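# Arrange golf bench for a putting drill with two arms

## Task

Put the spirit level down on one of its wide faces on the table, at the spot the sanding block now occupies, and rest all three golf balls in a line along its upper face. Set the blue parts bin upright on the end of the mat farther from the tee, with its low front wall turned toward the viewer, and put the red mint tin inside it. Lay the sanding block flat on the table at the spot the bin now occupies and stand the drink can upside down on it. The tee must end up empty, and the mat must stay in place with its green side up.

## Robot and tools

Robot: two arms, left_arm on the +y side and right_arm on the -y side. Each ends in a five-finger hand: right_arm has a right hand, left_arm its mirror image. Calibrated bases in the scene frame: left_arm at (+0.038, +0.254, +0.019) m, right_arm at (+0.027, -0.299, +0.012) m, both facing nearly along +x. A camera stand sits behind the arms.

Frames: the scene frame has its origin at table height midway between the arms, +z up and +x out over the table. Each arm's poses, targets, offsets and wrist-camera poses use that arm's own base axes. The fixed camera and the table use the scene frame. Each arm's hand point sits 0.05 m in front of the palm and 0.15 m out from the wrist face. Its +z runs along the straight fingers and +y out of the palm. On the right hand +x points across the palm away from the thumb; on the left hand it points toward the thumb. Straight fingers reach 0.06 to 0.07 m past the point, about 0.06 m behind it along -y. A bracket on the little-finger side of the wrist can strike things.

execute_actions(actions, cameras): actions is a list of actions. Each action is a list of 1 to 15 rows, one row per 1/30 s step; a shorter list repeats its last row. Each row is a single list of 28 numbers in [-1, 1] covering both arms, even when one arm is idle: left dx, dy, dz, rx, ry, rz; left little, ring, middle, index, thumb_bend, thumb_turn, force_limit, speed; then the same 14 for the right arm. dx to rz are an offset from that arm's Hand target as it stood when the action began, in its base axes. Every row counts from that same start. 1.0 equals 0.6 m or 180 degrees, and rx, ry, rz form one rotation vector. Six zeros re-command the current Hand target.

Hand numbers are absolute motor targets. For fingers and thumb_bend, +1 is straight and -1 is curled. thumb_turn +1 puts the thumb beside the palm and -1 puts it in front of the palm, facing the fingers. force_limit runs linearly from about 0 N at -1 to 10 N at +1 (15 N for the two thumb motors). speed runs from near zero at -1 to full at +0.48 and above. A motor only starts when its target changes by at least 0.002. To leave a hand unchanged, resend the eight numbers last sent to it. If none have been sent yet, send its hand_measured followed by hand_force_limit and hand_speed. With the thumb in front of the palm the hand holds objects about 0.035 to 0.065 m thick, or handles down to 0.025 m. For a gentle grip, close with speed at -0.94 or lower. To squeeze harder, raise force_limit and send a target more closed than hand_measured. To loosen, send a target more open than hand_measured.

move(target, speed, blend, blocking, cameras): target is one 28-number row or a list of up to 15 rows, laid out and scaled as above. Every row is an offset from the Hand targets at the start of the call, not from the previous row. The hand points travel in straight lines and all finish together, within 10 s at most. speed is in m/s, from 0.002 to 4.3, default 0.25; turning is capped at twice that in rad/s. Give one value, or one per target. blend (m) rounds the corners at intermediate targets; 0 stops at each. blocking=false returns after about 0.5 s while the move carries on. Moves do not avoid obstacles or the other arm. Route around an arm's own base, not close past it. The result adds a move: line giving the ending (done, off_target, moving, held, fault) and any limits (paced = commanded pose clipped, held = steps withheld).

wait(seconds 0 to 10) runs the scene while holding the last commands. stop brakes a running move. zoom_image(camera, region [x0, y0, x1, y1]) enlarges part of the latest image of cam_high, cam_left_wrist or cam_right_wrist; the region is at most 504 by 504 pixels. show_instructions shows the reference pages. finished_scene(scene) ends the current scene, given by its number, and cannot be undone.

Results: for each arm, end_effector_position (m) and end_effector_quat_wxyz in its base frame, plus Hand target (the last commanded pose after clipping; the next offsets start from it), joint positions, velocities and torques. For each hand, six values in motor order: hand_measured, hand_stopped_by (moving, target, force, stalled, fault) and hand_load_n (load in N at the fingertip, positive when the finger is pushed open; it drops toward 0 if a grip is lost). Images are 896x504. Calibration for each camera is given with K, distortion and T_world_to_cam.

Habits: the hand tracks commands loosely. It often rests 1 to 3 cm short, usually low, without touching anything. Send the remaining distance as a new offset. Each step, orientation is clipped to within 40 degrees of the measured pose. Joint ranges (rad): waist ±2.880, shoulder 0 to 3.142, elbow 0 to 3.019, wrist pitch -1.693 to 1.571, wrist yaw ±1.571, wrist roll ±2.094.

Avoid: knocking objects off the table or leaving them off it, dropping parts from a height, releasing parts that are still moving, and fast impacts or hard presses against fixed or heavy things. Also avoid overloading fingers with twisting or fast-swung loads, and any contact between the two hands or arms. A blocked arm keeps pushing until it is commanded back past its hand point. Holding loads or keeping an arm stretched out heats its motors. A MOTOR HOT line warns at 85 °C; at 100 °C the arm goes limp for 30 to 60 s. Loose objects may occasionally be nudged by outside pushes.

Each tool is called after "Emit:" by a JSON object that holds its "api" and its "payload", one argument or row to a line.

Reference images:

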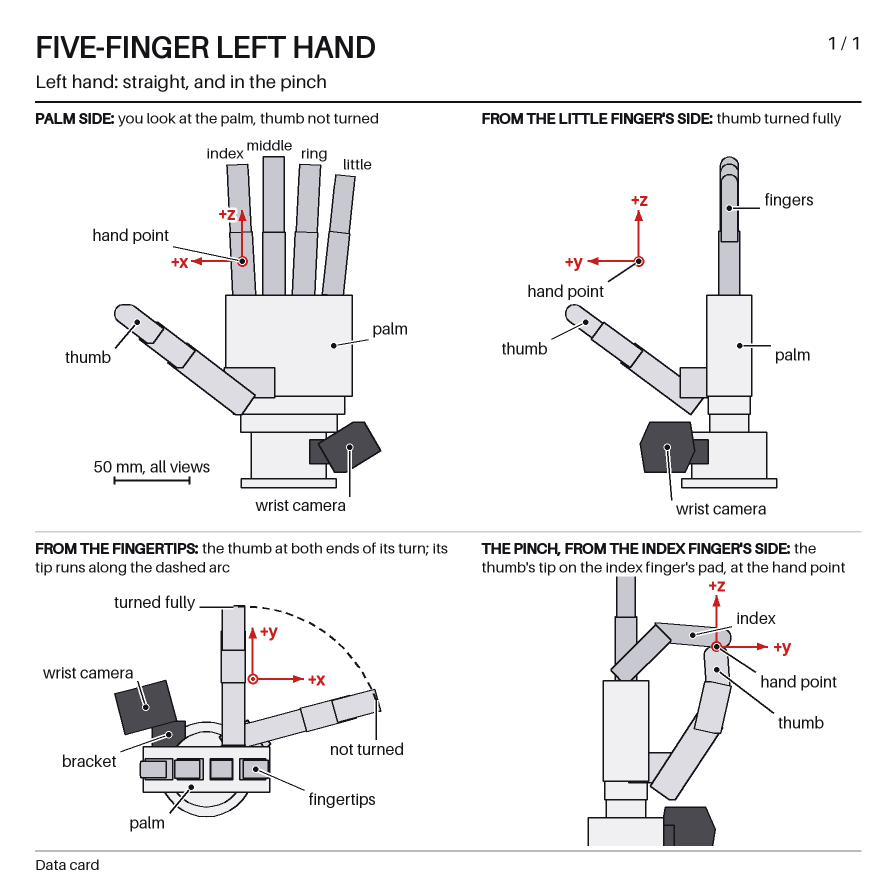

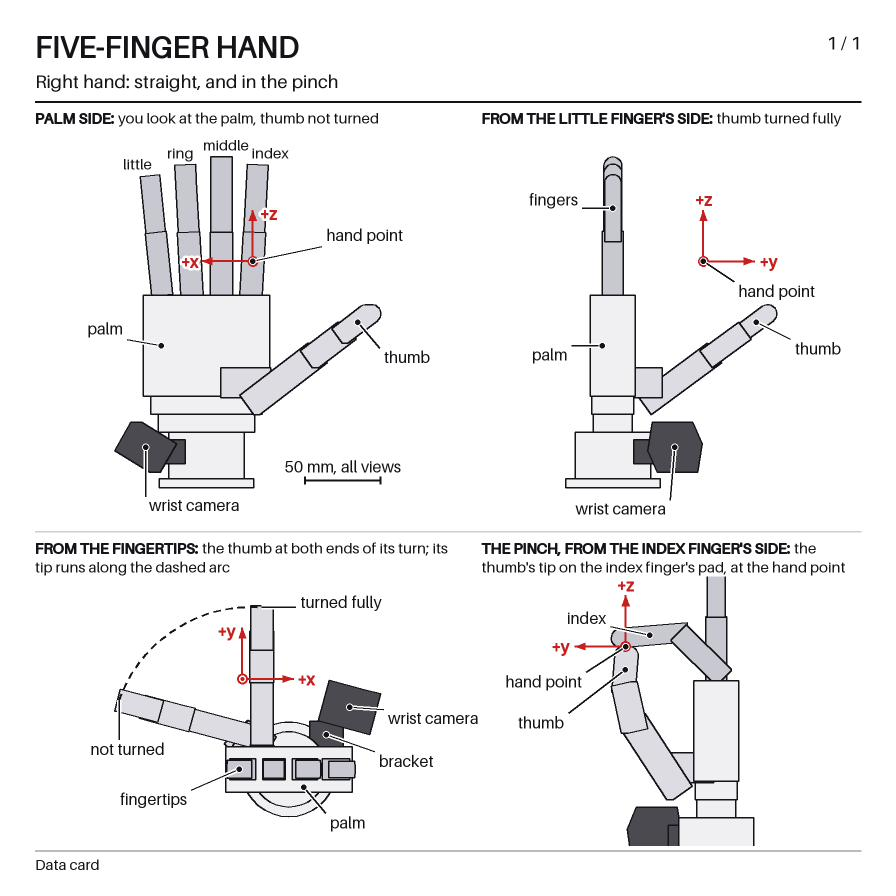

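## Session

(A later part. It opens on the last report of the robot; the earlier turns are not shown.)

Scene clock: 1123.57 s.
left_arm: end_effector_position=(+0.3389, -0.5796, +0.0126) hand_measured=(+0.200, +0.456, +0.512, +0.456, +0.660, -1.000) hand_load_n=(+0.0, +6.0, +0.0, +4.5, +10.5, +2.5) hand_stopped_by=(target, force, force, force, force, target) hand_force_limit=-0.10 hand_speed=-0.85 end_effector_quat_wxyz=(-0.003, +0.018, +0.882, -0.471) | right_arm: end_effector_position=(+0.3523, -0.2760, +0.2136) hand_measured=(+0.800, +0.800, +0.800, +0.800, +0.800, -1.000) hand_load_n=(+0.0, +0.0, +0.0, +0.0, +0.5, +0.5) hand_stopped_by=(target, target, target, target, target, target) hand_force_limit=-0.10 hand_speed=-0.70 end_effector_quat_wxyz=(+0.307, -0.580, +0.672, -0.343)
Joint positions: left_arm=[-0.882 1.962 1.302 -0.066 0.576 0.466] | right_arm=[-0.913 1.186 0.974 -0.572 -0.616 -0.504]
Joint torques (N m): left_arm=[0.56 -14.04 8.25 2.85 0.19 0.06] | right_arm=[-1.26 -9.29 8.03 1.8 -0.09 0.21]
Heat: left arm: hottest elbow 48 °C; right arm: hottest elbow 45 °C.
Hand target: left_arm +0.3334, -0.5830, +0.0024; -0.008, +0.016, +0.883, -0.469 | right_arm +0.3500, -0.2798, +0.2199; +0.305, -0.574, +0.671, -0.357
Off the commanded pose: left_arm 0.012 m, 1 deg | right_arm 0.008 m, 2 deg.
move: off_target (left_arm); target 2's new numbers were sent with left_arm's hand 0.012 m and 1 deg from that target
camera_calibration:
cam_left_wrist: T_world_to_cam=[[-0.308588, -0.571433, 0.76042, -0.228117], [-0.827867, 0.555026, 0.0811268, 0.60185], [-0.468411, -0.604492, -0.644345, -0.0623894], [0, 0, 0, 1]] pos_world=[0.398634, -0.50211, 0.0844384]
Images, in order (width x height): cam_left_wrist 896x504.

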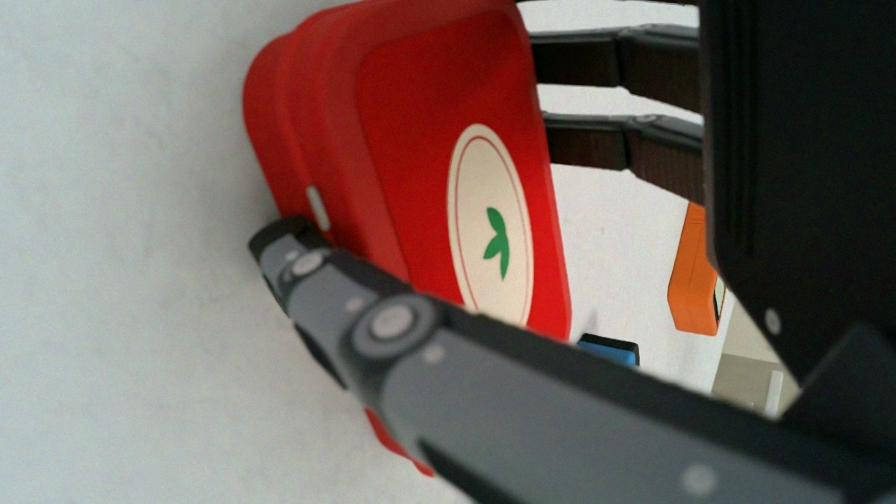

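Emit:
{"api": "move", "payload": {
  "target": [0,0,0.2,0,0,0, 0.2,0.2,0.2,0.2,0.2,-1,-0.1,-0.85, 0,0,0,0,0,0, 0.8,0.8,0.8,0.8,0.8,-1,-0.1,-0.7],
  "speed": 0.15,
  "cameras": ["cam_left_wrist"]
}}

Scene clock: 1139.57 s.
left_arm: end_effector_position=(+0.3282, -0.5662, +0.0929) hand_measured=(+0.200, +0.456, +0.512, +0.456, +0.660, -1.000) hand_load_n=(+0.0, +6.0, +0.0, +4.5, +10.5, +2.5) hand_stopped_by=(target, force, force, force, force, target) hand_force_limit=-0.10 hand_speed=-0.85 end_effector_quat_wxyz=(-0.018, +0.010, +0.892, -0.451) | right_arm: end_effector_position=(+0.3523, -0.2760, +0.2136) hand_measured=(+0.800, +0.800, +0.800, +0.800, +0.800, -1.000) hand_load_n=(-0.5, +0.0, +0.0, -0.5, +0.0, +0.0) hand_stopped_by=(target, target, target, target, target, target) hand_force_limit=-0.10 hand_speed=-0.70 end_effector_quat_wxyz=(+0.307, -0.580, +0.672, -0.343)
Joint positions: left_arm=[-0.882 1.829 1.363 -0.317 0.574 0.466] | right_arm=[-0.913 1.186 0.974 -0.572 -0.616 -0.504]
Joint torques (N m): left_arm=[0.62 -15.44 13.41 1.76 0.26 0.06] | right_arm=[-1.26 -9.29 8.03 1.8 -0.09 0.22]
Heat: left arm: hottest elbow 46 °C; right arm: hottest elbow 44 °C.
Hand target: left_arm +0.3334, -0.5830, +0.1223; -0.008, +0.016, +0.883, -0.469 | right_arm +0.3500, -0.2798, +0.2199; +0.305, -0.574, +0.671, -0.357
Off the commanded pose: left_arm 0.034 m, 3 deg | right_arm 0.008 m, 2 deg.
move: off_target (left_arm)
camera_calibration:
cam_left_wrist: T_world_to_cam=[[-0.281705, -0.604647, 0.745013, -0.311041], [-0.824583, 0.549583, 0.134245, 0.569907], [-0.490618, -0.576508, -0.653401, 0.0164493], [0, 0, 0, 1]] pos_world=[0.390384, -0.491798, 0.16597]
Images, in order (width x height): cam_left_wrist 896x504.

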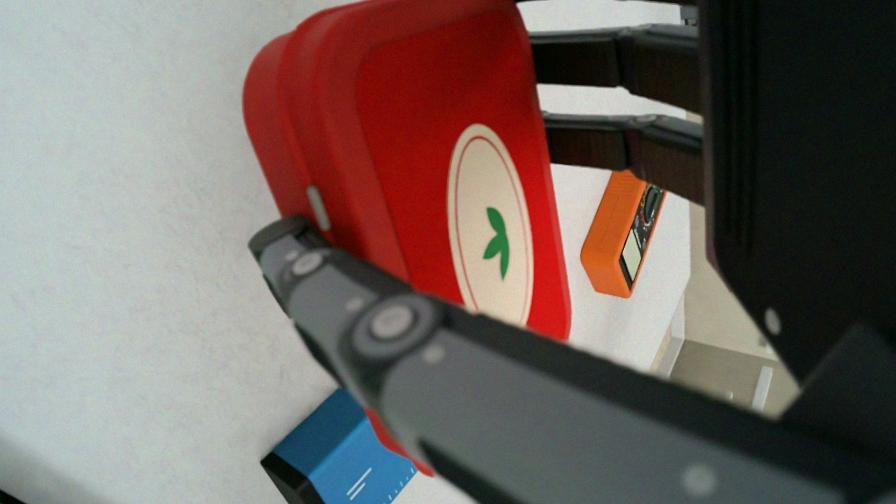

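Emit:
{"api": "move", "payload": {
  "target": [0.394,0.805,0.03,0,0,0.239, 0.2,0.2,0.2,0.2,0.2,-1,-0.1,-0.85, 0,0,0,0,0,0, 0.8,0.8,0.8,0.8,0.8,-1,-0.1,-0.7],
  "speed": 0.25,
  "cameras": ["cam_left_wrist","cam_high"]
}}

Scene clock: 1153.07 s.
left_arm: end_effector_position=(+0.5516, -0.0957, +0.1222) hand_measured=(+0.200, +0.456, +0.512, +0.456, +0.660, -1.000) hand_load_n=(+0.0, +6.0, +0.0, +4.5, +11.0, +2.5) hand_stopped_by=(target, force, force, force, force, target) hand_force_limit=-0.10 hand_speed=-0.85 end_effector_quat_wxyz=(+0.151, -0.325, +0.828, -0.433) | right_arm: end_effector_position=(+0.3523, -0.2760, +0.2136) hand_measured=(+0.800, +0.800, +0.800, +0.800, +0.800, -1.000) hand_load_n=(+0.0, +0.0, +0.0, -0.5, +0.0, +0.0) hand_stopped_by=(target, target, target, target, target, target) hand_force_limit=-0.10 hand_speed=-0.70 end_effector_quat_wxyz=(+0.307, -0.580, +0.672, -0.343)
Joint positions: left_arm=[0.041 1.61 1.156 -0.402 0.693 0.595] | right_arm=[-0.913 1.186 0.974 -0.572 -0.616 -0.504]
Joint torques (N m): left_arm=[0.62 -11.28 13.81 1.59 0.48 0.22] | right_arm=[-1.2 -9.29 8.03 1.78 -0.09 0.22]
Heat: left arm: hottest elbow 48 °C; right arm: hottest elbow 44 °C.
Hand target: left_arm +0.5698, -0.1002, +0.1402; +0.164, -0.309, +0.827, -0.439 | right_arm +0.3500, -0.2798, +0.2199; +0.305, -0.574, +0.671, -0.357
Off the commanded pose: left_arm 0.026 m, 3 deg | right_arm 0.008 m, 2 deg.
move: off_target (left_arm)
camera_calibration:
cam_left_wrist: T_world_to_cam=[[0.213228, -0.619505, 0.755478, -0.261217], [-0.975816, -0.173143, 0.133437, 0.506067], [0.0481414, -0.76566, -0.641442, 0.0995932], [0, 0, 0, 1]] pos_world=[0.544733, 0.00205136, 0.193699]
Images, in order (width x height): cam_high 896x504, cam_left_wrist 896x504.

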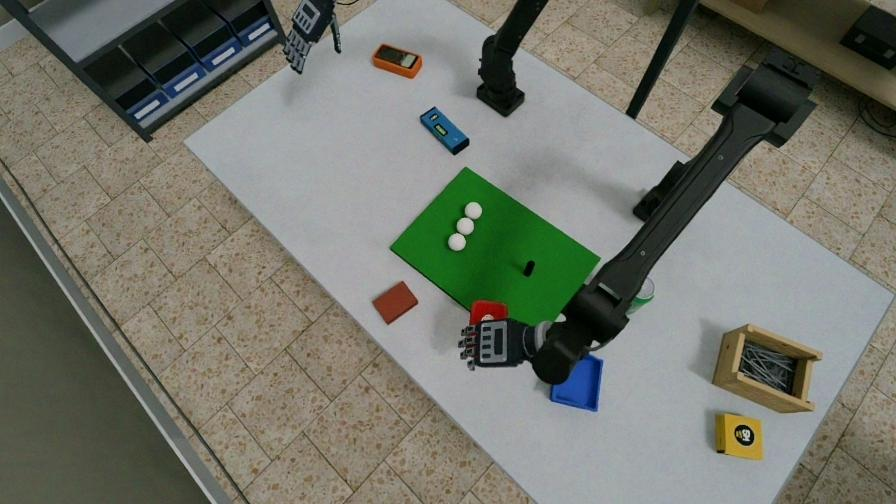

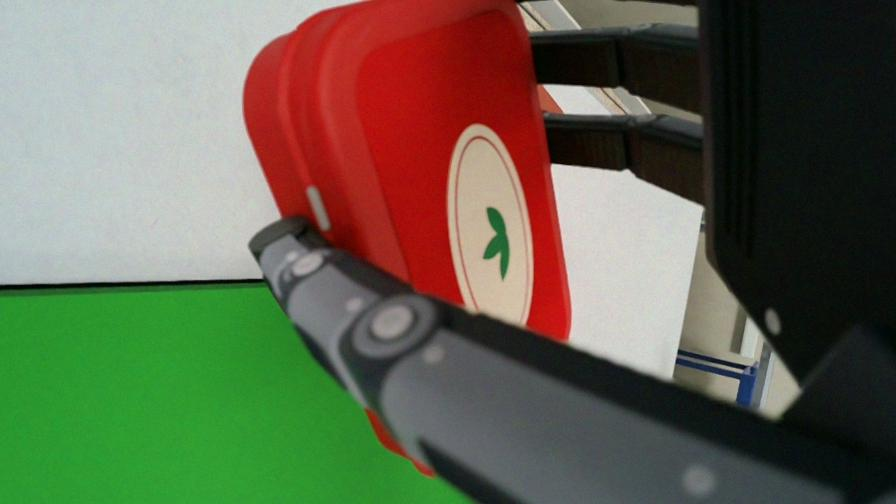

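Emit:
{"api": "move", "payload": {
  "target": [
    [0.07,0,0,0,0,0, 0.2,0.2,0.2,0.2,0.2,-1,-0.1,-0.85, 0,0,0,0,0,0, 0.8,0.8,0.8,0.8,0.8,-1,-0.1,-0.7],
    [0.055,0,-0.18,0,0,0, 0.2,0.2,0.2,0.2,0.2,-1,-0.1,-0.85, 0,0,0,0,0,0, 0.8,0.8,0.8,0.8,0.8,-1,-0.1,-0.7]
  ],
  "speed": 0.15,
  "cameras": ["cam_left_wrist","cam_high"]
}}

Scene clock: 1177.33 s.
left_arm: end_effector_position=(+0.5953, -0.0944, +0.0252) hand_measured=(+0.200, +0.456, +0.512, +0.456, +0.660, -1.000) hand_load_n=(+0.0, +6.0, +0.0, +4.0, +10.5, +2.5) hand_stopped_by=(target, force, force, force, force, target) hand_force_limit=-0.10 hand_speed=-0.85 end_effector_quat_wxyz=(+0.153, -0.323, +0.827, -0.433) | right_arm: end_effector_position=(+0.3523, -0.2760, +0.2136) hand_measured=(+0.800, +0.800, +0.800, +0.800, +0.800, -1.000) hand_load_n=(+0.0, +0.0, +0.0, +0.0, +0.0, +0.0) hand_stopped_by=(target, target, target, target, target, target) hand_force_limit=-0.10 hand_speed=-0.70 end_effector_quat_wxyz=(+0.307, -0.580, +0.672, -0.343)
Joint positions: left_arm=[0.04 1.845 1.181 -0.187 0.693 0.596] | right_arm=[-0.913 1.186 0.974 -0.572 -0.616 -0.504]
Joint torques (N m): left_arm=[0.5 -13.86 9.01 2.89 0.42 0.22] | right_arm=[-1.26 -9.29 8.03 1.8 -0.09 0.21]
Heat: left arm: hottest elbow 49 °C; right arm: hottest elbow 44 °C.
Hand target: left_arm +0.6030, -0.1000, +0.0324; +0.164, -0.309, +0.827, -0.439 | right_arm +0.3500, -0.2798, +0.2199; +0.305, -0.574, +0.671, -0.357
Off the commanded pose: left_arm 0.012 m, 2 deg | right_arm 0.008 m, 2 deg.
move: off_target (left_arm)
camera_calibration:
cam_left_wrist: T_world_to_cam=[[0.208729, -0.620035, 0.7563, -0.193829], [-0.97666, -0.172227, 0.128349, 0.562558], [0.0506743, -0.765438, -0.641512, 0.0349375], [0, 0, 0, 1]] pos_world=[0.588115, 0.00344941, 0.0968018]
Images, in order (width x height): cam_high 896x504, cam_left_wrist 896x504.

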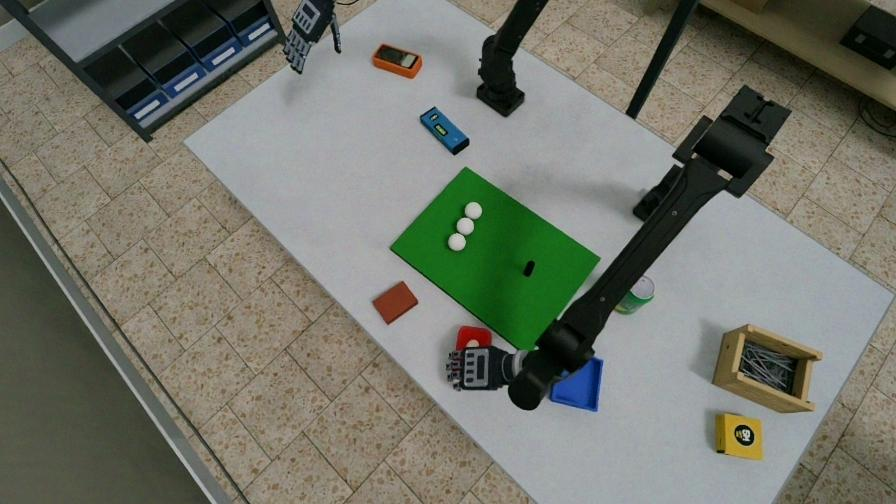

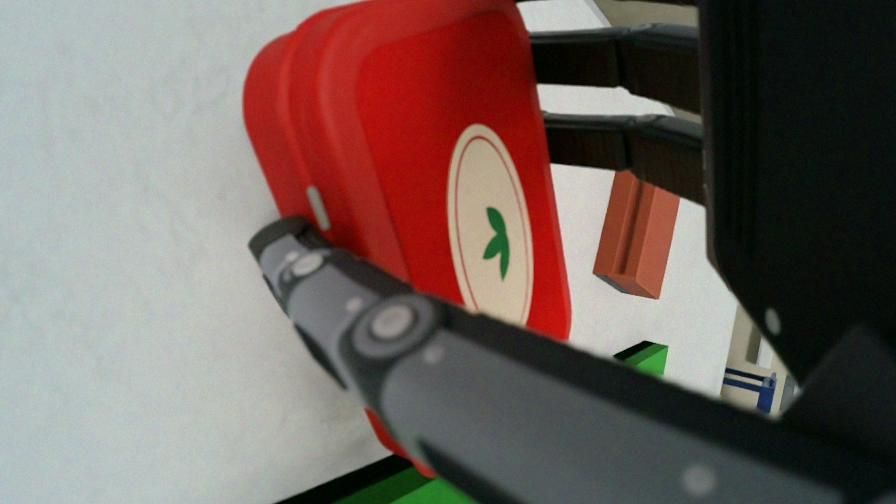

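Emit:
{"api": "move", "payload": {
  "target": [
    [0.02,0.01,-0.01,0,0,0, 0.2,0.2,0.2,0.2,0.2,-1,-0.1,-0.85, 0,0,0,0,0,0, 0.8,0.8,0.8,0.8,0.8,-1,-0.1,-0.7],
    [0.015,0.01,-0.047,0,0,0, 0.2,0.2,0.2,0.2,0.2,-1,-0.1,-0.85, 0,0,0,0,0,0, 0.8,0.8,0.8,0.8,0.8,-1,-0.1,-0.7]
  ],
  "speed": 0.07,
  "cameras": ["cam_left_wrist"]
}}

Scene clock: 1188.73 s.
left_arm: end_effector_position=(+0.6014, -0.0960, +0.0118) hand_measured=(+0.200, +0.456, +0.512, +0.456, +0.660, -1.000) hand_load_n=(+0.0, +5.5, +0.0, +4.0, +10.5, +3.0) hand_stopped_by=(target, force, force, force, force, target) hand_force_limit=-0.10 hand_speed=-0.85 end_effector_quat_wxyz=(+0.157, -0.313, +0.827, -0.440) | right_arm: end_effector_position=(+0.3523, -0.2760, +0.2136) hand_measured=(+0.800, +0.800, +0.800, +0.800, +0.800, -1.000) hand_load_n=(+0.0, +0.0, +0.0, +0.0, +0.0, +0.0) hand_stopped_by=(target, target, target, target, target, target) hand_force_limit=-0.10 hand_speed=-0.70 end_effector_quat_wxyz=(+0.307, -0.580, +0.672, -0.343)
Joint positions: left_arm=[0.04 1.879 1.181 -0.136 0.708 0.603] | right_arm=[-0.913 1.186 0.974 -0.572 -0.616 -0.504]
Joint torques (N m): left_arm=[1.32 -12.1 9.78 2.8 0.16 0.24] | right_arm=[-1.2 -9.29 8.03 1.78 -0.09 0.22]
Heat: left arm: hottest elbow 49 °C; right arm: hottest elbow 44 °C.
Hand target: left_arm +0.6119, -0.0940, +0.0043; +0.164, -0.309, +0.827, -0.439 | right_arm +0.3500, -0.2798, +0.2199; +0.305, -0.574, +0.671, -0.357
Off the commanded pose: left_arm 0.013 m, 1 deg | right_arm 0.008 m, 2 deg.
move: off_target (left_arm)
camera_calibration:
cam_left_wrist: T_world_to_cam=[[0.183762, -0.617968, 0.764426, -0.170825], [-0.981528, -0.157481, 0.108643, 0.574519], [0.0532453, -0.770269, -0.635492, 0.0226724], [0, 0, 0, 1]] pos_world=[0.594091, 0.00237541, 0.0825741]
Images, in order (width x height): cam_left_wrist 896x504.

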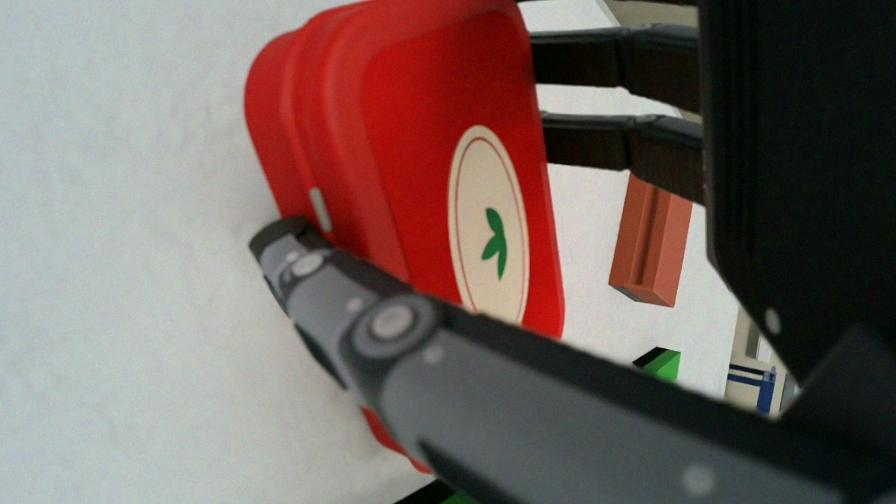

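Emit:
{"api": "move", "payload": {
  "target": [
    [0.0,0.0,0.0,0,0,0, 0.8,0.8,0.8,0.8,0.8,-1,-0.1,-0.7, 0,0,0,0,0,0, 0.8,0.8,0.8,0.8,0.8,-1,-0.1,-0.7],
    [0.0,0.0,0.17,0,0,0, 0.8,0.8,0.8,0.8,0.8,-1,-0.1,-0.7, 0,0,0,0,0,0, 0.8,0.8,0.8,0.8,0.8,-1,-0.1,-0.7]
  ],
  "speed": 0.12,
  "cameras": ["cam_left_wrist","cam_high"]
}}

Scene clock: 1198.67 s.
left_arm: end_effector_position=(+0.5967, -0.0958, +0.0858) hand_measured=(+0.800, +0.800, +0.800, +0.800, +0.800, -1.000) hand_load_n=(+0.0, +0.0, +0.0, +0.0, +0.0, +0.0) hand_stopped_by=(target, target, target, target, target, target) hand_force_limit=-0.10 hand_speed=-0.70 end_effector_quat_wxyz=(+0.146, -0.320, +0.829, -0.436) | right_arm: end_effector_position=(+0.3523, -0.2760, +0.2136) hand_measured=(+0.800, +0.800, +0.800, +0.800, +0.800, -1.000) hand_load_n=(+0.0, +0.0, +0.0, +0.0, +0.0, +0.0) hand_stopped_by=(target, target, target, target, target, target) hand_force_limit=-0.10 hand_speed=-0.70 end_effector_quat_wxyz=(+0.307, -0.580, +0.672, -0.343)
Joint positions: left_arm=[0.04 1.766 1.255 -0.351 0.706 0.603] | right_arm=[-0.913 1.186 0.974 -0.572 -0.616 -0.504]
Joint torques (N m): left_arm=[1.32 -13.98 12.55 1.46 0.25 0.23] | right_arm=[-1.26 -9.29 8.03 1.8 -0.09 0.22]
Heat: left arm: hottest elbow 50 °C; right arm: hottest elbow 44 °C.
Hand target: left_arm +0.6119, -0.0940, +0.1060; +0.164, -0.309, +0.827, -0.439 | right_arm +0.3500, -0.2798, +0.2199; +0.305, -0.574, +0.671, -0.357
Off the commanded pose: left_arm 0.026 m, 2 deg | right_arm 0.008 m, 2 deg.
move: off_target (left_arm)
camera_calibration:
cam_left_wrist: T_world_to_cam=[[0.205874, -0.618295, 0.758503, -0.239098], [-0.977874, -0.159389, 0.13549, 0.557272], [0.0371238, -0.769614, -0.637429, 0.0798873], [0, 0, 0, 1]] pos_world=[0.5912, 0.00247183, 0.156774]
Images, in order (width x height): cam_high 896x504, cam_left_wrist 896x504.

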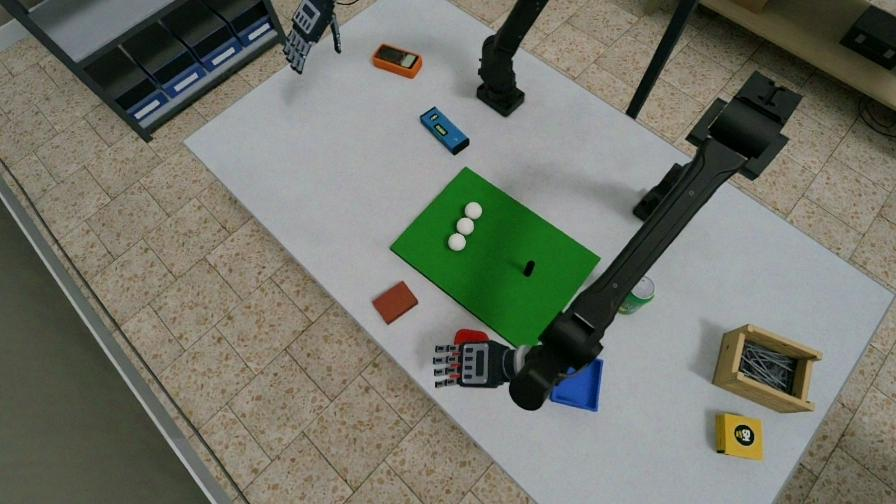

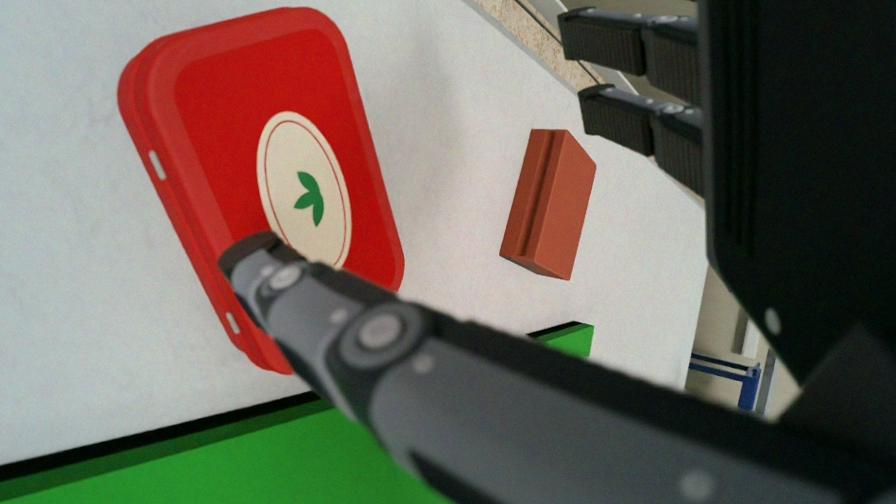

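Emit:
{"api": "move", "payload": {
  "target": [
    [-0.25,-0.0,0.2,0,0,0, 0.8,0.8,0.8,0.8,0.8,-1,-0.1,-0.7, -0.2,0.45,0.05,0.02,0.25,0.03, 1,1,1,1,0,-1,-0.1,-0.3],
    [-0.35,0.25,0.2,0,0,0, 0.8,0.8,0.8,0.8,0.8,-1,-0.1,-0.7, -0.417,0.517,-0.03,0.0309,0.3937,0.043, 1,1,1,1,0,-1,-0.1,-0.3]
  ],
  "speed": 0.2,
  "blend": 0.03,
  "cameras": ["all"]
}}

Scene clock: 1270.77 s.
left_arm: end_effector_position=(+0.3880, +0.0495, +0.2103) hand_measured=(+0.800, +0.800, +0.800, +0.800, +0.800, -1.000) hand_load_n=(+0.0, -0.5, +0.0, +0.0, +0.0, +0.0) hand_stopped_by=(target, target, target, target, target, target) hand_force_limit=-0.10 hand_speed=-0.70 end_effector_quat_wxyz=(+0.150, -0.322, +0.825, -0.441) | right_arm: end_effector_position=(+0.1060, +0.0277, +0.1998) hand_measured=(+1.000, +1.000, +1.000, +1.000, +0.000, -1.000) hand_load_n=(+0.0, +0.0, +0.0, +0.0, +0.0, +0.0) hand_stopped_by=(target, target, target, target, target, target) hand_force_limit=-0.10 hand_speed=-0.30 end_effector_quat_wxyz=(+0.020, +0.712, -0.701, -0.037)
Joint positions: left_arm=[0.469 1.269 1.076 -1.058 0.931 1.135] | right_arm=[-0.034 0.8 0.831 -1.684 -0.021 -0.051]
Joint torques (N m): left_arm=[1.14 -6.83 13.94 0.87 0.58 0.26] | right_arm=[0.67 -2.9 7.27 -0.54 0.04 0.19]
Heat: left arm: hottest elbow 57 °C; right arm: hottest elbow 44 °C.
Hand target: left_arm +0.4018, +0.0559, +0.2260; +0.164, -0.309, +0.827, -0.439 | right_arm +0.0998, +0.0304, +0.2019; +0.092, +0.701, -0.701, -0.092
Off the commanded pose: left_arm 0.022 m, 2 deg | right_arm 0.007 m, 10 deg.
joint sent to its limit (right arm) — joint 4 (wrist pitch), lower limit. The joint targets are off in orientation, not in position.
move: off_target (left_arm, right_arm)
camera_calibration:
cam_left_wrist: T_world_to_cam=[[0.203795, -0.609079, 0.76648, -0.202161], [-0.977854, -0.164727, 0.129096, 0.361049], [0.0476301, -0.775815, -0.629161, 0.273357], [0, 0, 0, 1]] pos_world=[0.381233, 0.148417, 0.280328]
cam_right_wrist: T_world_to_cam=[[-0.974082, -0.224239, 0.0296914, 0.112184], [-0.162963, 0.786738, 0.595387, -0.129702], [-0.156868, 0.575117, -0.80289, 0.277977], [0, 0, 0, 1]] pos_world=[0.131746, -0.0326718, 0.297077]

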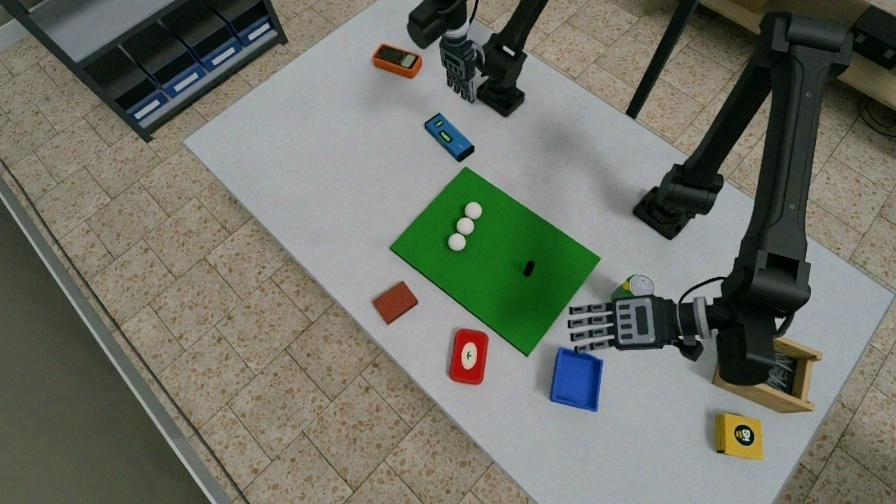

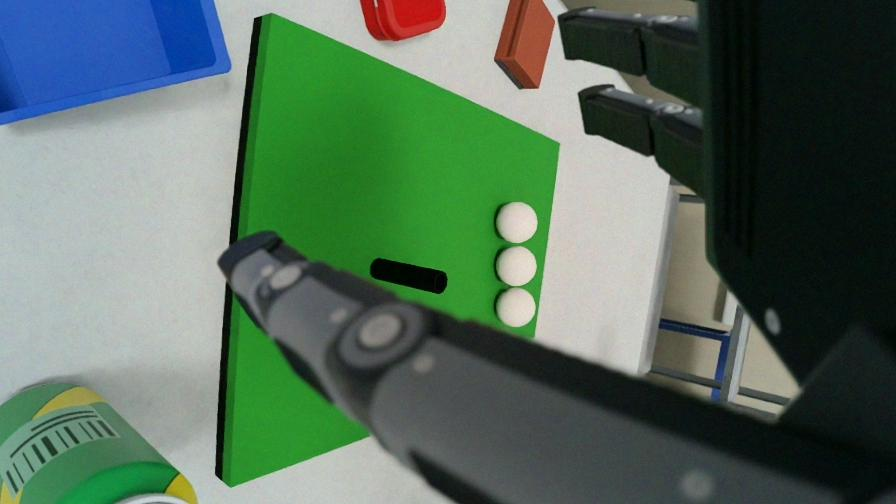

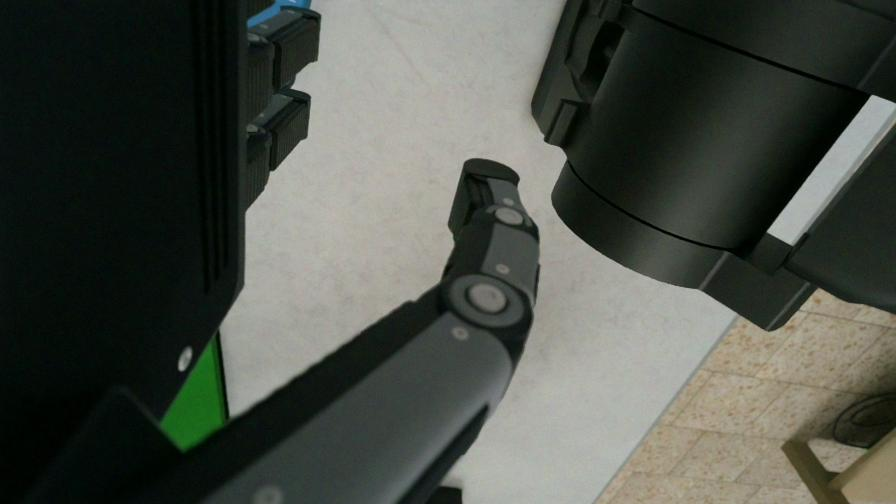

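Emit:
{"api": "move", "payload": {
  "target": [
    [0,0,0,0,0,0, 0.8,0.8,0.8,0.8,0.8,-1,-0.1,-0.7, -0.045,0.01,-0.05,0,-0.02,0, 1,1,1,1,0,-1,-0.1,-0.3],
    [0,0,0,0,0,0, 0.8,0.8,0.8,0.8,0.8,-1,-0.1,-0.7, -0.045,0.01,-0.17,0,-0.02,0, 1,1,1,1,0,-1,-0.1,-0.3]
  ],
  "speed": 0.1,
  "cameras": ["all"]
}}

Scene clock: 1288.10 s.
left_arm: end_effector_position=(+0.3881, +0.0495, +0.2103) hand_measured=(+0.800, +0.800, +0.800, +0.800, +0.800, -1.000) hand_load_n=(+0.0, +0.0, +0.0, +0.0, +0.0, +0.0) hand_stopped_by=(target, target, target, target, target, target) hand_force_limit=-0.10 hand_speed=-0.70 end_effector_quat_wxyz=(+0.150, -0.321, +0.825, -0.441) | right_arm: end_effector_position=(+0.0720, +0.0351, +0.1030) hand_measured=(+1.000, +1.000, +1.000, +1.000, +0.000, -1.000) hand_load_n=(+0.0, +0.0, +0.0, +0.0, +0.0, +0.0) hand_stopped_by=(target, target, target, target, target, target) hand_force_limit=-0.10 hand_speed=-0.30 end_effector_quat_wxyz=(+0.068, +0.701, -0.706, -0.072)
Joint positions: left_arm=[0.469 1.269 1.076 -1.058 0.931 1.135] | right_arm=[0.019 0.826 0.558 -1.5 -0.01 0.024]
Joint torques (N m): left_arm=[1.14 -6.83 13.94 0.84 0.58 0.27] | right_arm=[0.73 -1.9 6.89 -0.03 0.26 0.22]
Heat: left arm: hottest elbow 60 °C; right arm: hottest elbow 44 °C.
Hand target: left_arm +0.4018, +0.0559, +0.2260; +0.164, -0.309, +0.827, -0.439 | right_arm +0.0727, +0.0364, +0.0999; +0.070, +0.704, -0.704, -0.070
Off the commanded pose: left_arm 0.022 m, 2 deg | right_arm 0.003 m, 0 deg.
move: off_target (left_arm)
camera_calibration:
cam_left_wrist: T_world_to_cam=[[0.203447, -0.609289, 0.766405, -0.201998], [-0.977926, -0.16455, 0.128779, 0.361236], [0.0476482, -0.775687, -0.629316, 0.27337], [0, 0, 0, 1]] pos_world=[0.381333, 0.148416, 0.280329]
cam_right_wrist: T_world_to_cam=[[-0.968193, -0.20259, 0.146833, 0.0703074], [-0.0776588, 0.801188, 0.593352, -0.0898117], [-0.237848, 0.563077, -0.791437, 0.195764], [0, 0, 0, 1]] pos_world=[0.107658, -0.0240304, 0.197901]

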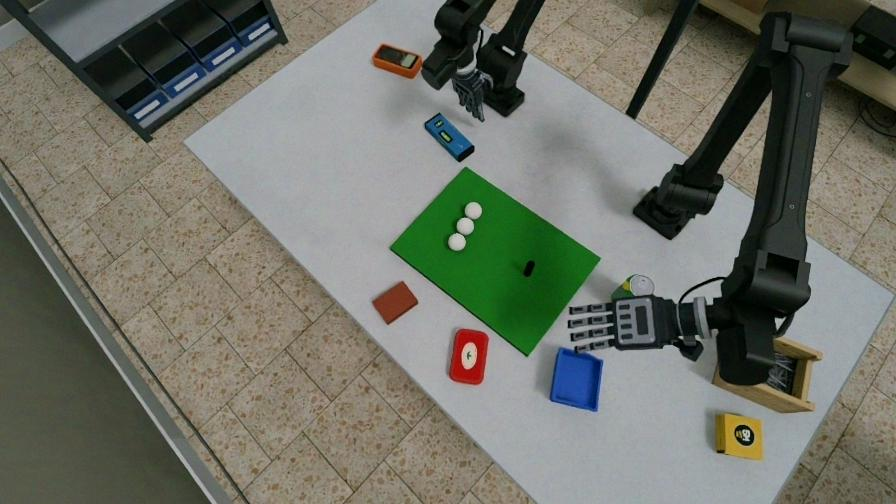

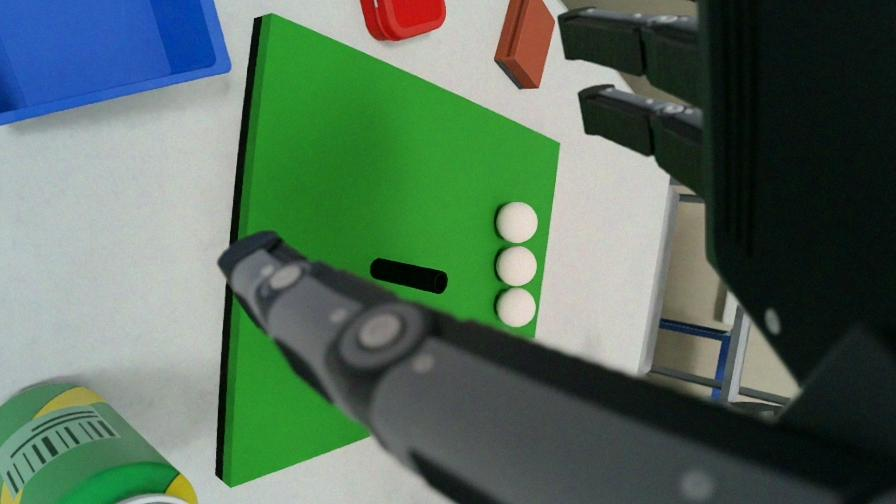

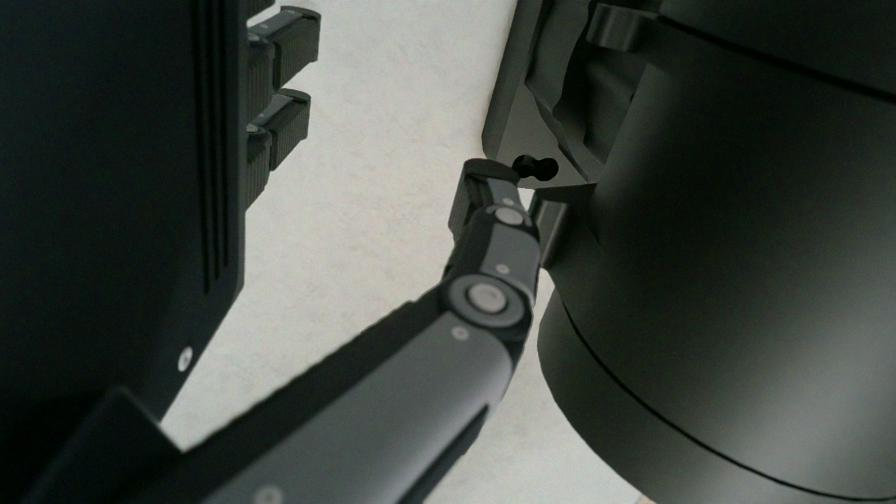

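Emit:
{"api": "move", "payload": {
  "target": [
    [0,0,0,0,0,0, 0.8,0.8,0.8,0.8,0.8,-1,-0.1,-0.7, 0.0,0.027,-0.03,0,0,0, 1,1,1,1,0,-1,-0.1,-0.3],
    [0,0,0,0,0,0, 0.8,0.8,0.8,0.8,0.8,-1,-0.1,-0.7, 0,0.027,-0.05,0,0,0, 1,1,1,1,0,-1,-0.1,-0.3]
  ],
  "speed": 0.06,
  "cameras": ["cam_high"]
}}

Emit:
{"api": "zoom_image", "payload": {
  "camera": "cam_high",
  "region": [370, 40, 540, 200]
}}

Scene clock: 1307.13 s.
left_arm: end_effector_position=(+0.3881, +0.0495, +0.2103) hand_measured=(+0.800, +0.800, +0.800, +0.800, +0.800, -1.000) hand_load_n=(+0.0, +0.0, +0.0, +0.0, +0.0, +0.0) hand_stopped_by=(target, target, target, target, target, target) hand_force_limit=-0.10 hand_speed=-0.70 end_effector_quat_wxyz=(+0.150, -0.321, +0.825, -0.441) | right_arm: end_effector_position=(+0.0732, +0.0504, +0.0731) hand_measured=(+1.000, +1.000, +1.000, +1.000, +0.000, -1.000) hand_load_n=(+0.0, +0.0, +0.0, +0.0, +0.0, +0.0) hand_stopped_by=(target, target, target, target, target, target) hand_force_limit=-0.10 hand_speed=-0.30 end_effector_quat_wxyz=(+0.068, +0.702, -0.705, -0.069)
Joint positions: left_arm=[0.469 1.269 1.076 -1.058 0.931 1.135] | right_arm=[0.114 0.869 0.496 -1.391 -0.024 0.117]
Joint torques (N m): left_arm=[1.14 -6.83 13.94 0.84 0.57 0.27] | right_arm=[0.67 -1.96 6.58 0.02 0.05 0.24]
Heat: left arm: hottest elbow 62 °C; right arm: hottest elbow 42 °C.
Hand target: left_arm +0.4018, +0.0559, +0.2260; +0.164, -0.309, +0.827, -0.439 | right_arm +0.0728, +0.0526, +0.0699; +0.070, +0.703, -0.704, -0.070
Off the commanded pose: left_arm 0.022 m, 2 deg | right_arm 0.004 m, 0 deg.
move: off_target (left_arm)
Images, in order (width x height): cam_high 896x504.

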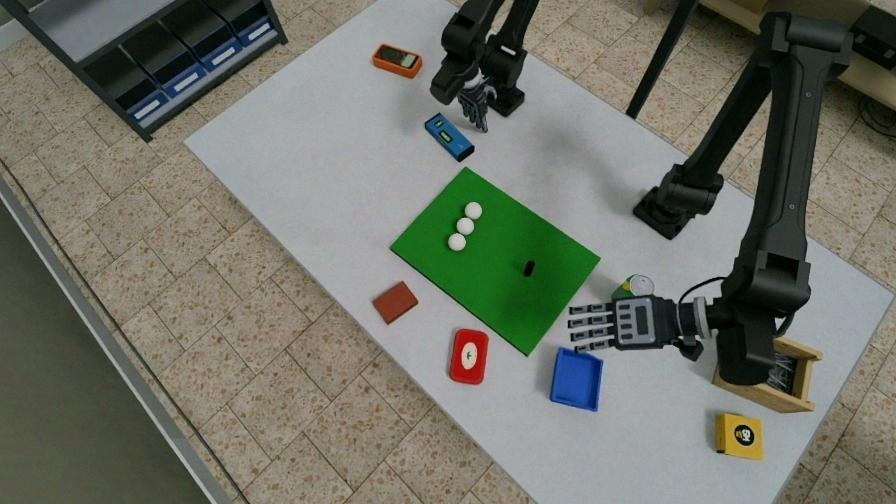

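Scaled by 2.965.

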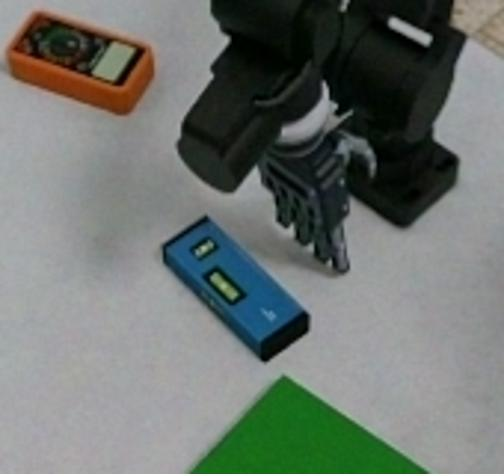

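Emit:
{"api": "move", "payload": {
  "target": [
    [0,0,0,0,0,0, 0.8,0.8,0.8,0.8,0.8,-1,-0.1,-0.7, 0.0,-0.046,0,0,0,0, 1,1,1,1,0,-1,-0.1,-0.3],
    [0,0,0,0,0,0, 0.8,0.8,0.8,0.8,0.8,-1,-0.1,-0.7, 0.185,-0.046,0.003,0,-0.063,0, 1,1,1,1,0,-1,-0.1,-0.3]
  ],
  "speed": 0.08,
  "cameras": ["cam_high","cam_right_wrist"]
}}

Emit:
{"api": "zoom_image", "payload": {
  "camera": "cam_high",
  "region": [370, 40, 540, 200]
}}

Scene clock: 1349.47 s.
left_arm: end_effector_position=(+0.3881, +0.0495, +0.2103) hand_measured=(+0.800, +0.800, +0.800, +0.800, +0.800, -1.000) hand_load_n=(+0.0, +0.0, +0.0, +0.0, +0.0, +0.0) hand_stopped_by=(target, target, target, target, target, target) hand_force_limit=-0.10 hand_speed=-0.70 end_effector_quat_wxyz=(+0.150, -0.321, +0.825, -0.441) | right_arm: end_effector_position=(+0.1569, +0.0258, +0.0596) hand_measured=(+1.000, +1.000, +1.000, +1.000, +0.000, -1.000) hand_load_n=(+0.0, +0.0, +0.0, +0.0, +0.0, +0.0) hand_stopped_by=(target, target, target, target, target, target) hand_force_limit=-0.10 hand_speed=-0.30 end_effector_quat_wxyz=(+0.021, +0.708, -0.706, -0.020)
Joint positions: left_arm=[0.469 1.269 1.076 -1.058 0.931 1.135] | right_arm=[-0.018 1.042 0.587 -1.173 0.003 -0.02]
Joint torques (N m): left_arm=[1.14 -6.83 13.94 0.84 0.58 0.27] | right_arm=[-0.85 -3.6 10.99 0.34 0.04 0.11]
Heat: left arm: hottest elbow 64 °C; right arm: hottest elbow 40 °C.
Hand target: left_arm +0.4018, +0.0559, +0.2260; +0.164, -0.309, +0.827, -0.439 | right_arm +0.1837, +0.0250, +0.0717; +0.000, +0.707, -0.707, +0.000
Off the commanded pose: left_arm 0.022 m, 2 deg | right_arm 0.029 m, 3 deg.
move: off_target (left_arm, right_arm)
camera_calibration:
cam_right_wrist: T_world_to_cam=[[-0.977383, -0.211171, 0.011329, 0.166825], [-0.167088, 0.803969, 0.570714, -0.0346827], [-0.129626, 0.555914, -0.82107, 0.171877], [0, 0, 0, 1]] pos_world=[0.179537, -0.0324361, 0.159027]
Images, in order (width x height): cam_high 896x504, cam_right_wrist 896x504.

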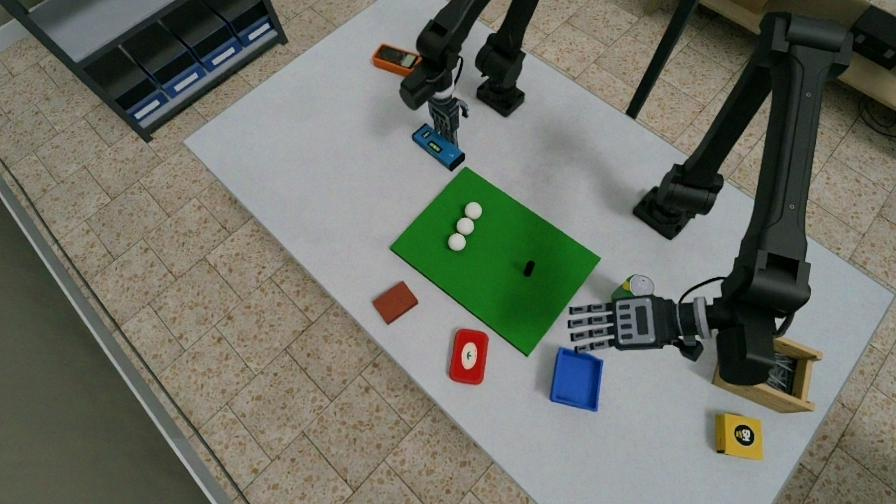

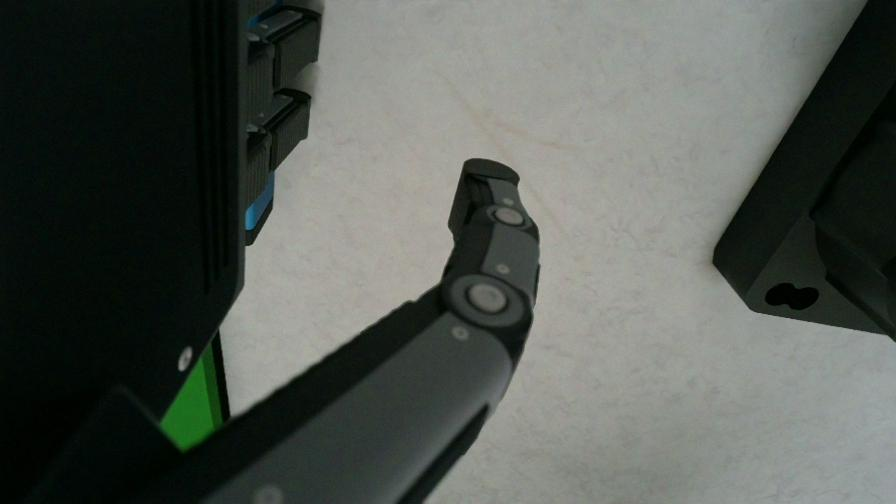

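Scaled by 2.965.

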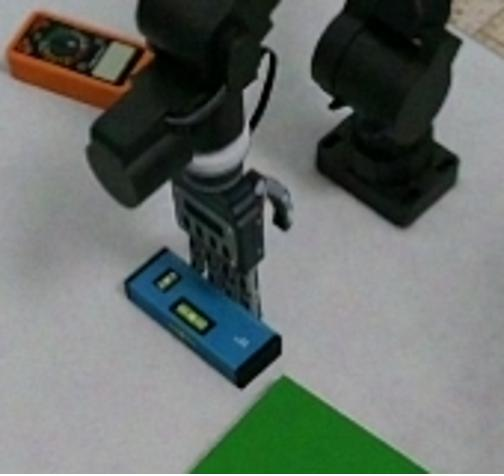

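Emit:
{"api": "move", "payload": {
  "target": [
    [0,0,0,0,0,0, 0.8,0.8,0.8,0.8,0.8,-1,-0.1,-0.7, 0.0,0,0.02,0,0,0, 1,1,1,1,0,-1,-0.1,-0.3],
    [0,0,0,0,0,0, 0.8,0.8,0.8,0.8,0.8,-1,-0.1,-0.7, 0.194,-0.0,0.003,0,-0.0556,0, 1,1,1,1,0,-1,-0.1,-0.3]
  ],
  "speed": 0.08,
  "cameras": ["cam_high"]
}}

Emit:
{"api": "zoom_image", "payload": {
  "camera": "cam_high",
  "region": [340, 60, 510, 220]
}}

Scene clock: 1371.37 s.
left_arm: end_effector_position=(+0.3881, +0.0495, +0.2103) hand_measured=(+0.800, +0.800, +0.800, +0.800, +0.800, -1.000) hand_load_n=(+0.0, +0.0, +0.0, +0.0, +0.0, +0.0) hand_stopped_by=(target, target, target, target, target, target) hand_force_limit=-0.10 hand_speed=-0.70 end_effector_quat_wxyz=(+0.150, -0.321, +0.825, -0.441) | right_arm: end_effector_position=(+0.2701, +0.0244, +0.0596) hand_measured=(+1.000, +1.000, +1.000, +1.000, +0.000, -1.000) hand_load_n=(+0.0, +0.0, +0.0, +0.0, +0.0, +0.5) hand_stopped_by=(target, target, target, target, target, target) hand_force_limit=-0.10 hand_speed=-0.30 end_effector_quat_wxyz=(-0.040, +0.707, -0.705, +0.041)
Joint positions: left_arm=[0.469 1.269 1.076 -1.058 0.931 1.135] | right_arm=[-0.018 1.236 0.752 -0.974 -0.001 -0.02]
Joint torques (N m): left_arm=[1.2 -6.83 13.94 0.85 0.58 0.27] | right_arm=[-0.44 -5.95 11.38 0.7 0.04 0.16]
Heat: left arm: hottest elbow 65 °C; right arm: hottest elbow 45 °C.
Hand target: left_arm +0.4018, +0.0559, +0.2260; +0.164, -0.309, +0.827, -0.439 | right_arm +0.3001, +0.0250, +0.0734; -0.061, +0.704, -0.705, +0.061
Off the commanded pose: left_arm 0.022 m, 2 deg | right_arm 0.033 m, 3 deg.
move: off_target (left_arm, right_arm)
Images, in order (width x height): cam_high 896x504.

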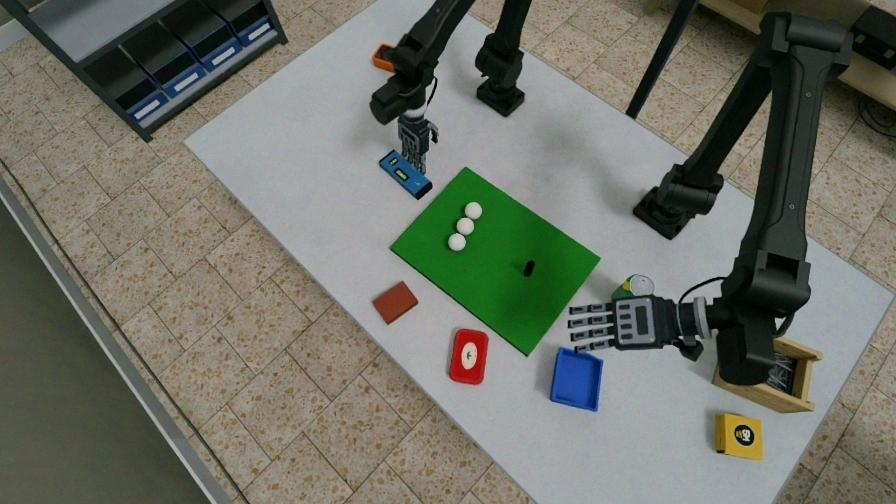

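Scaled by 2.965.

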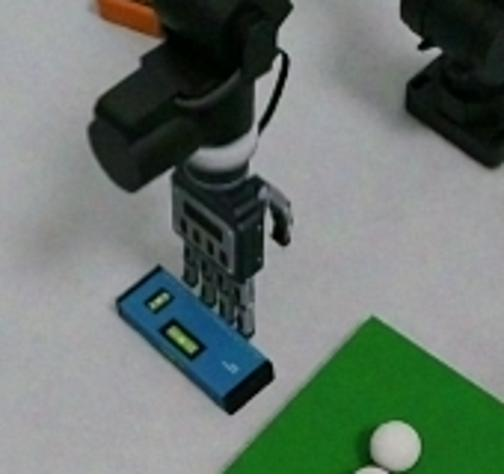

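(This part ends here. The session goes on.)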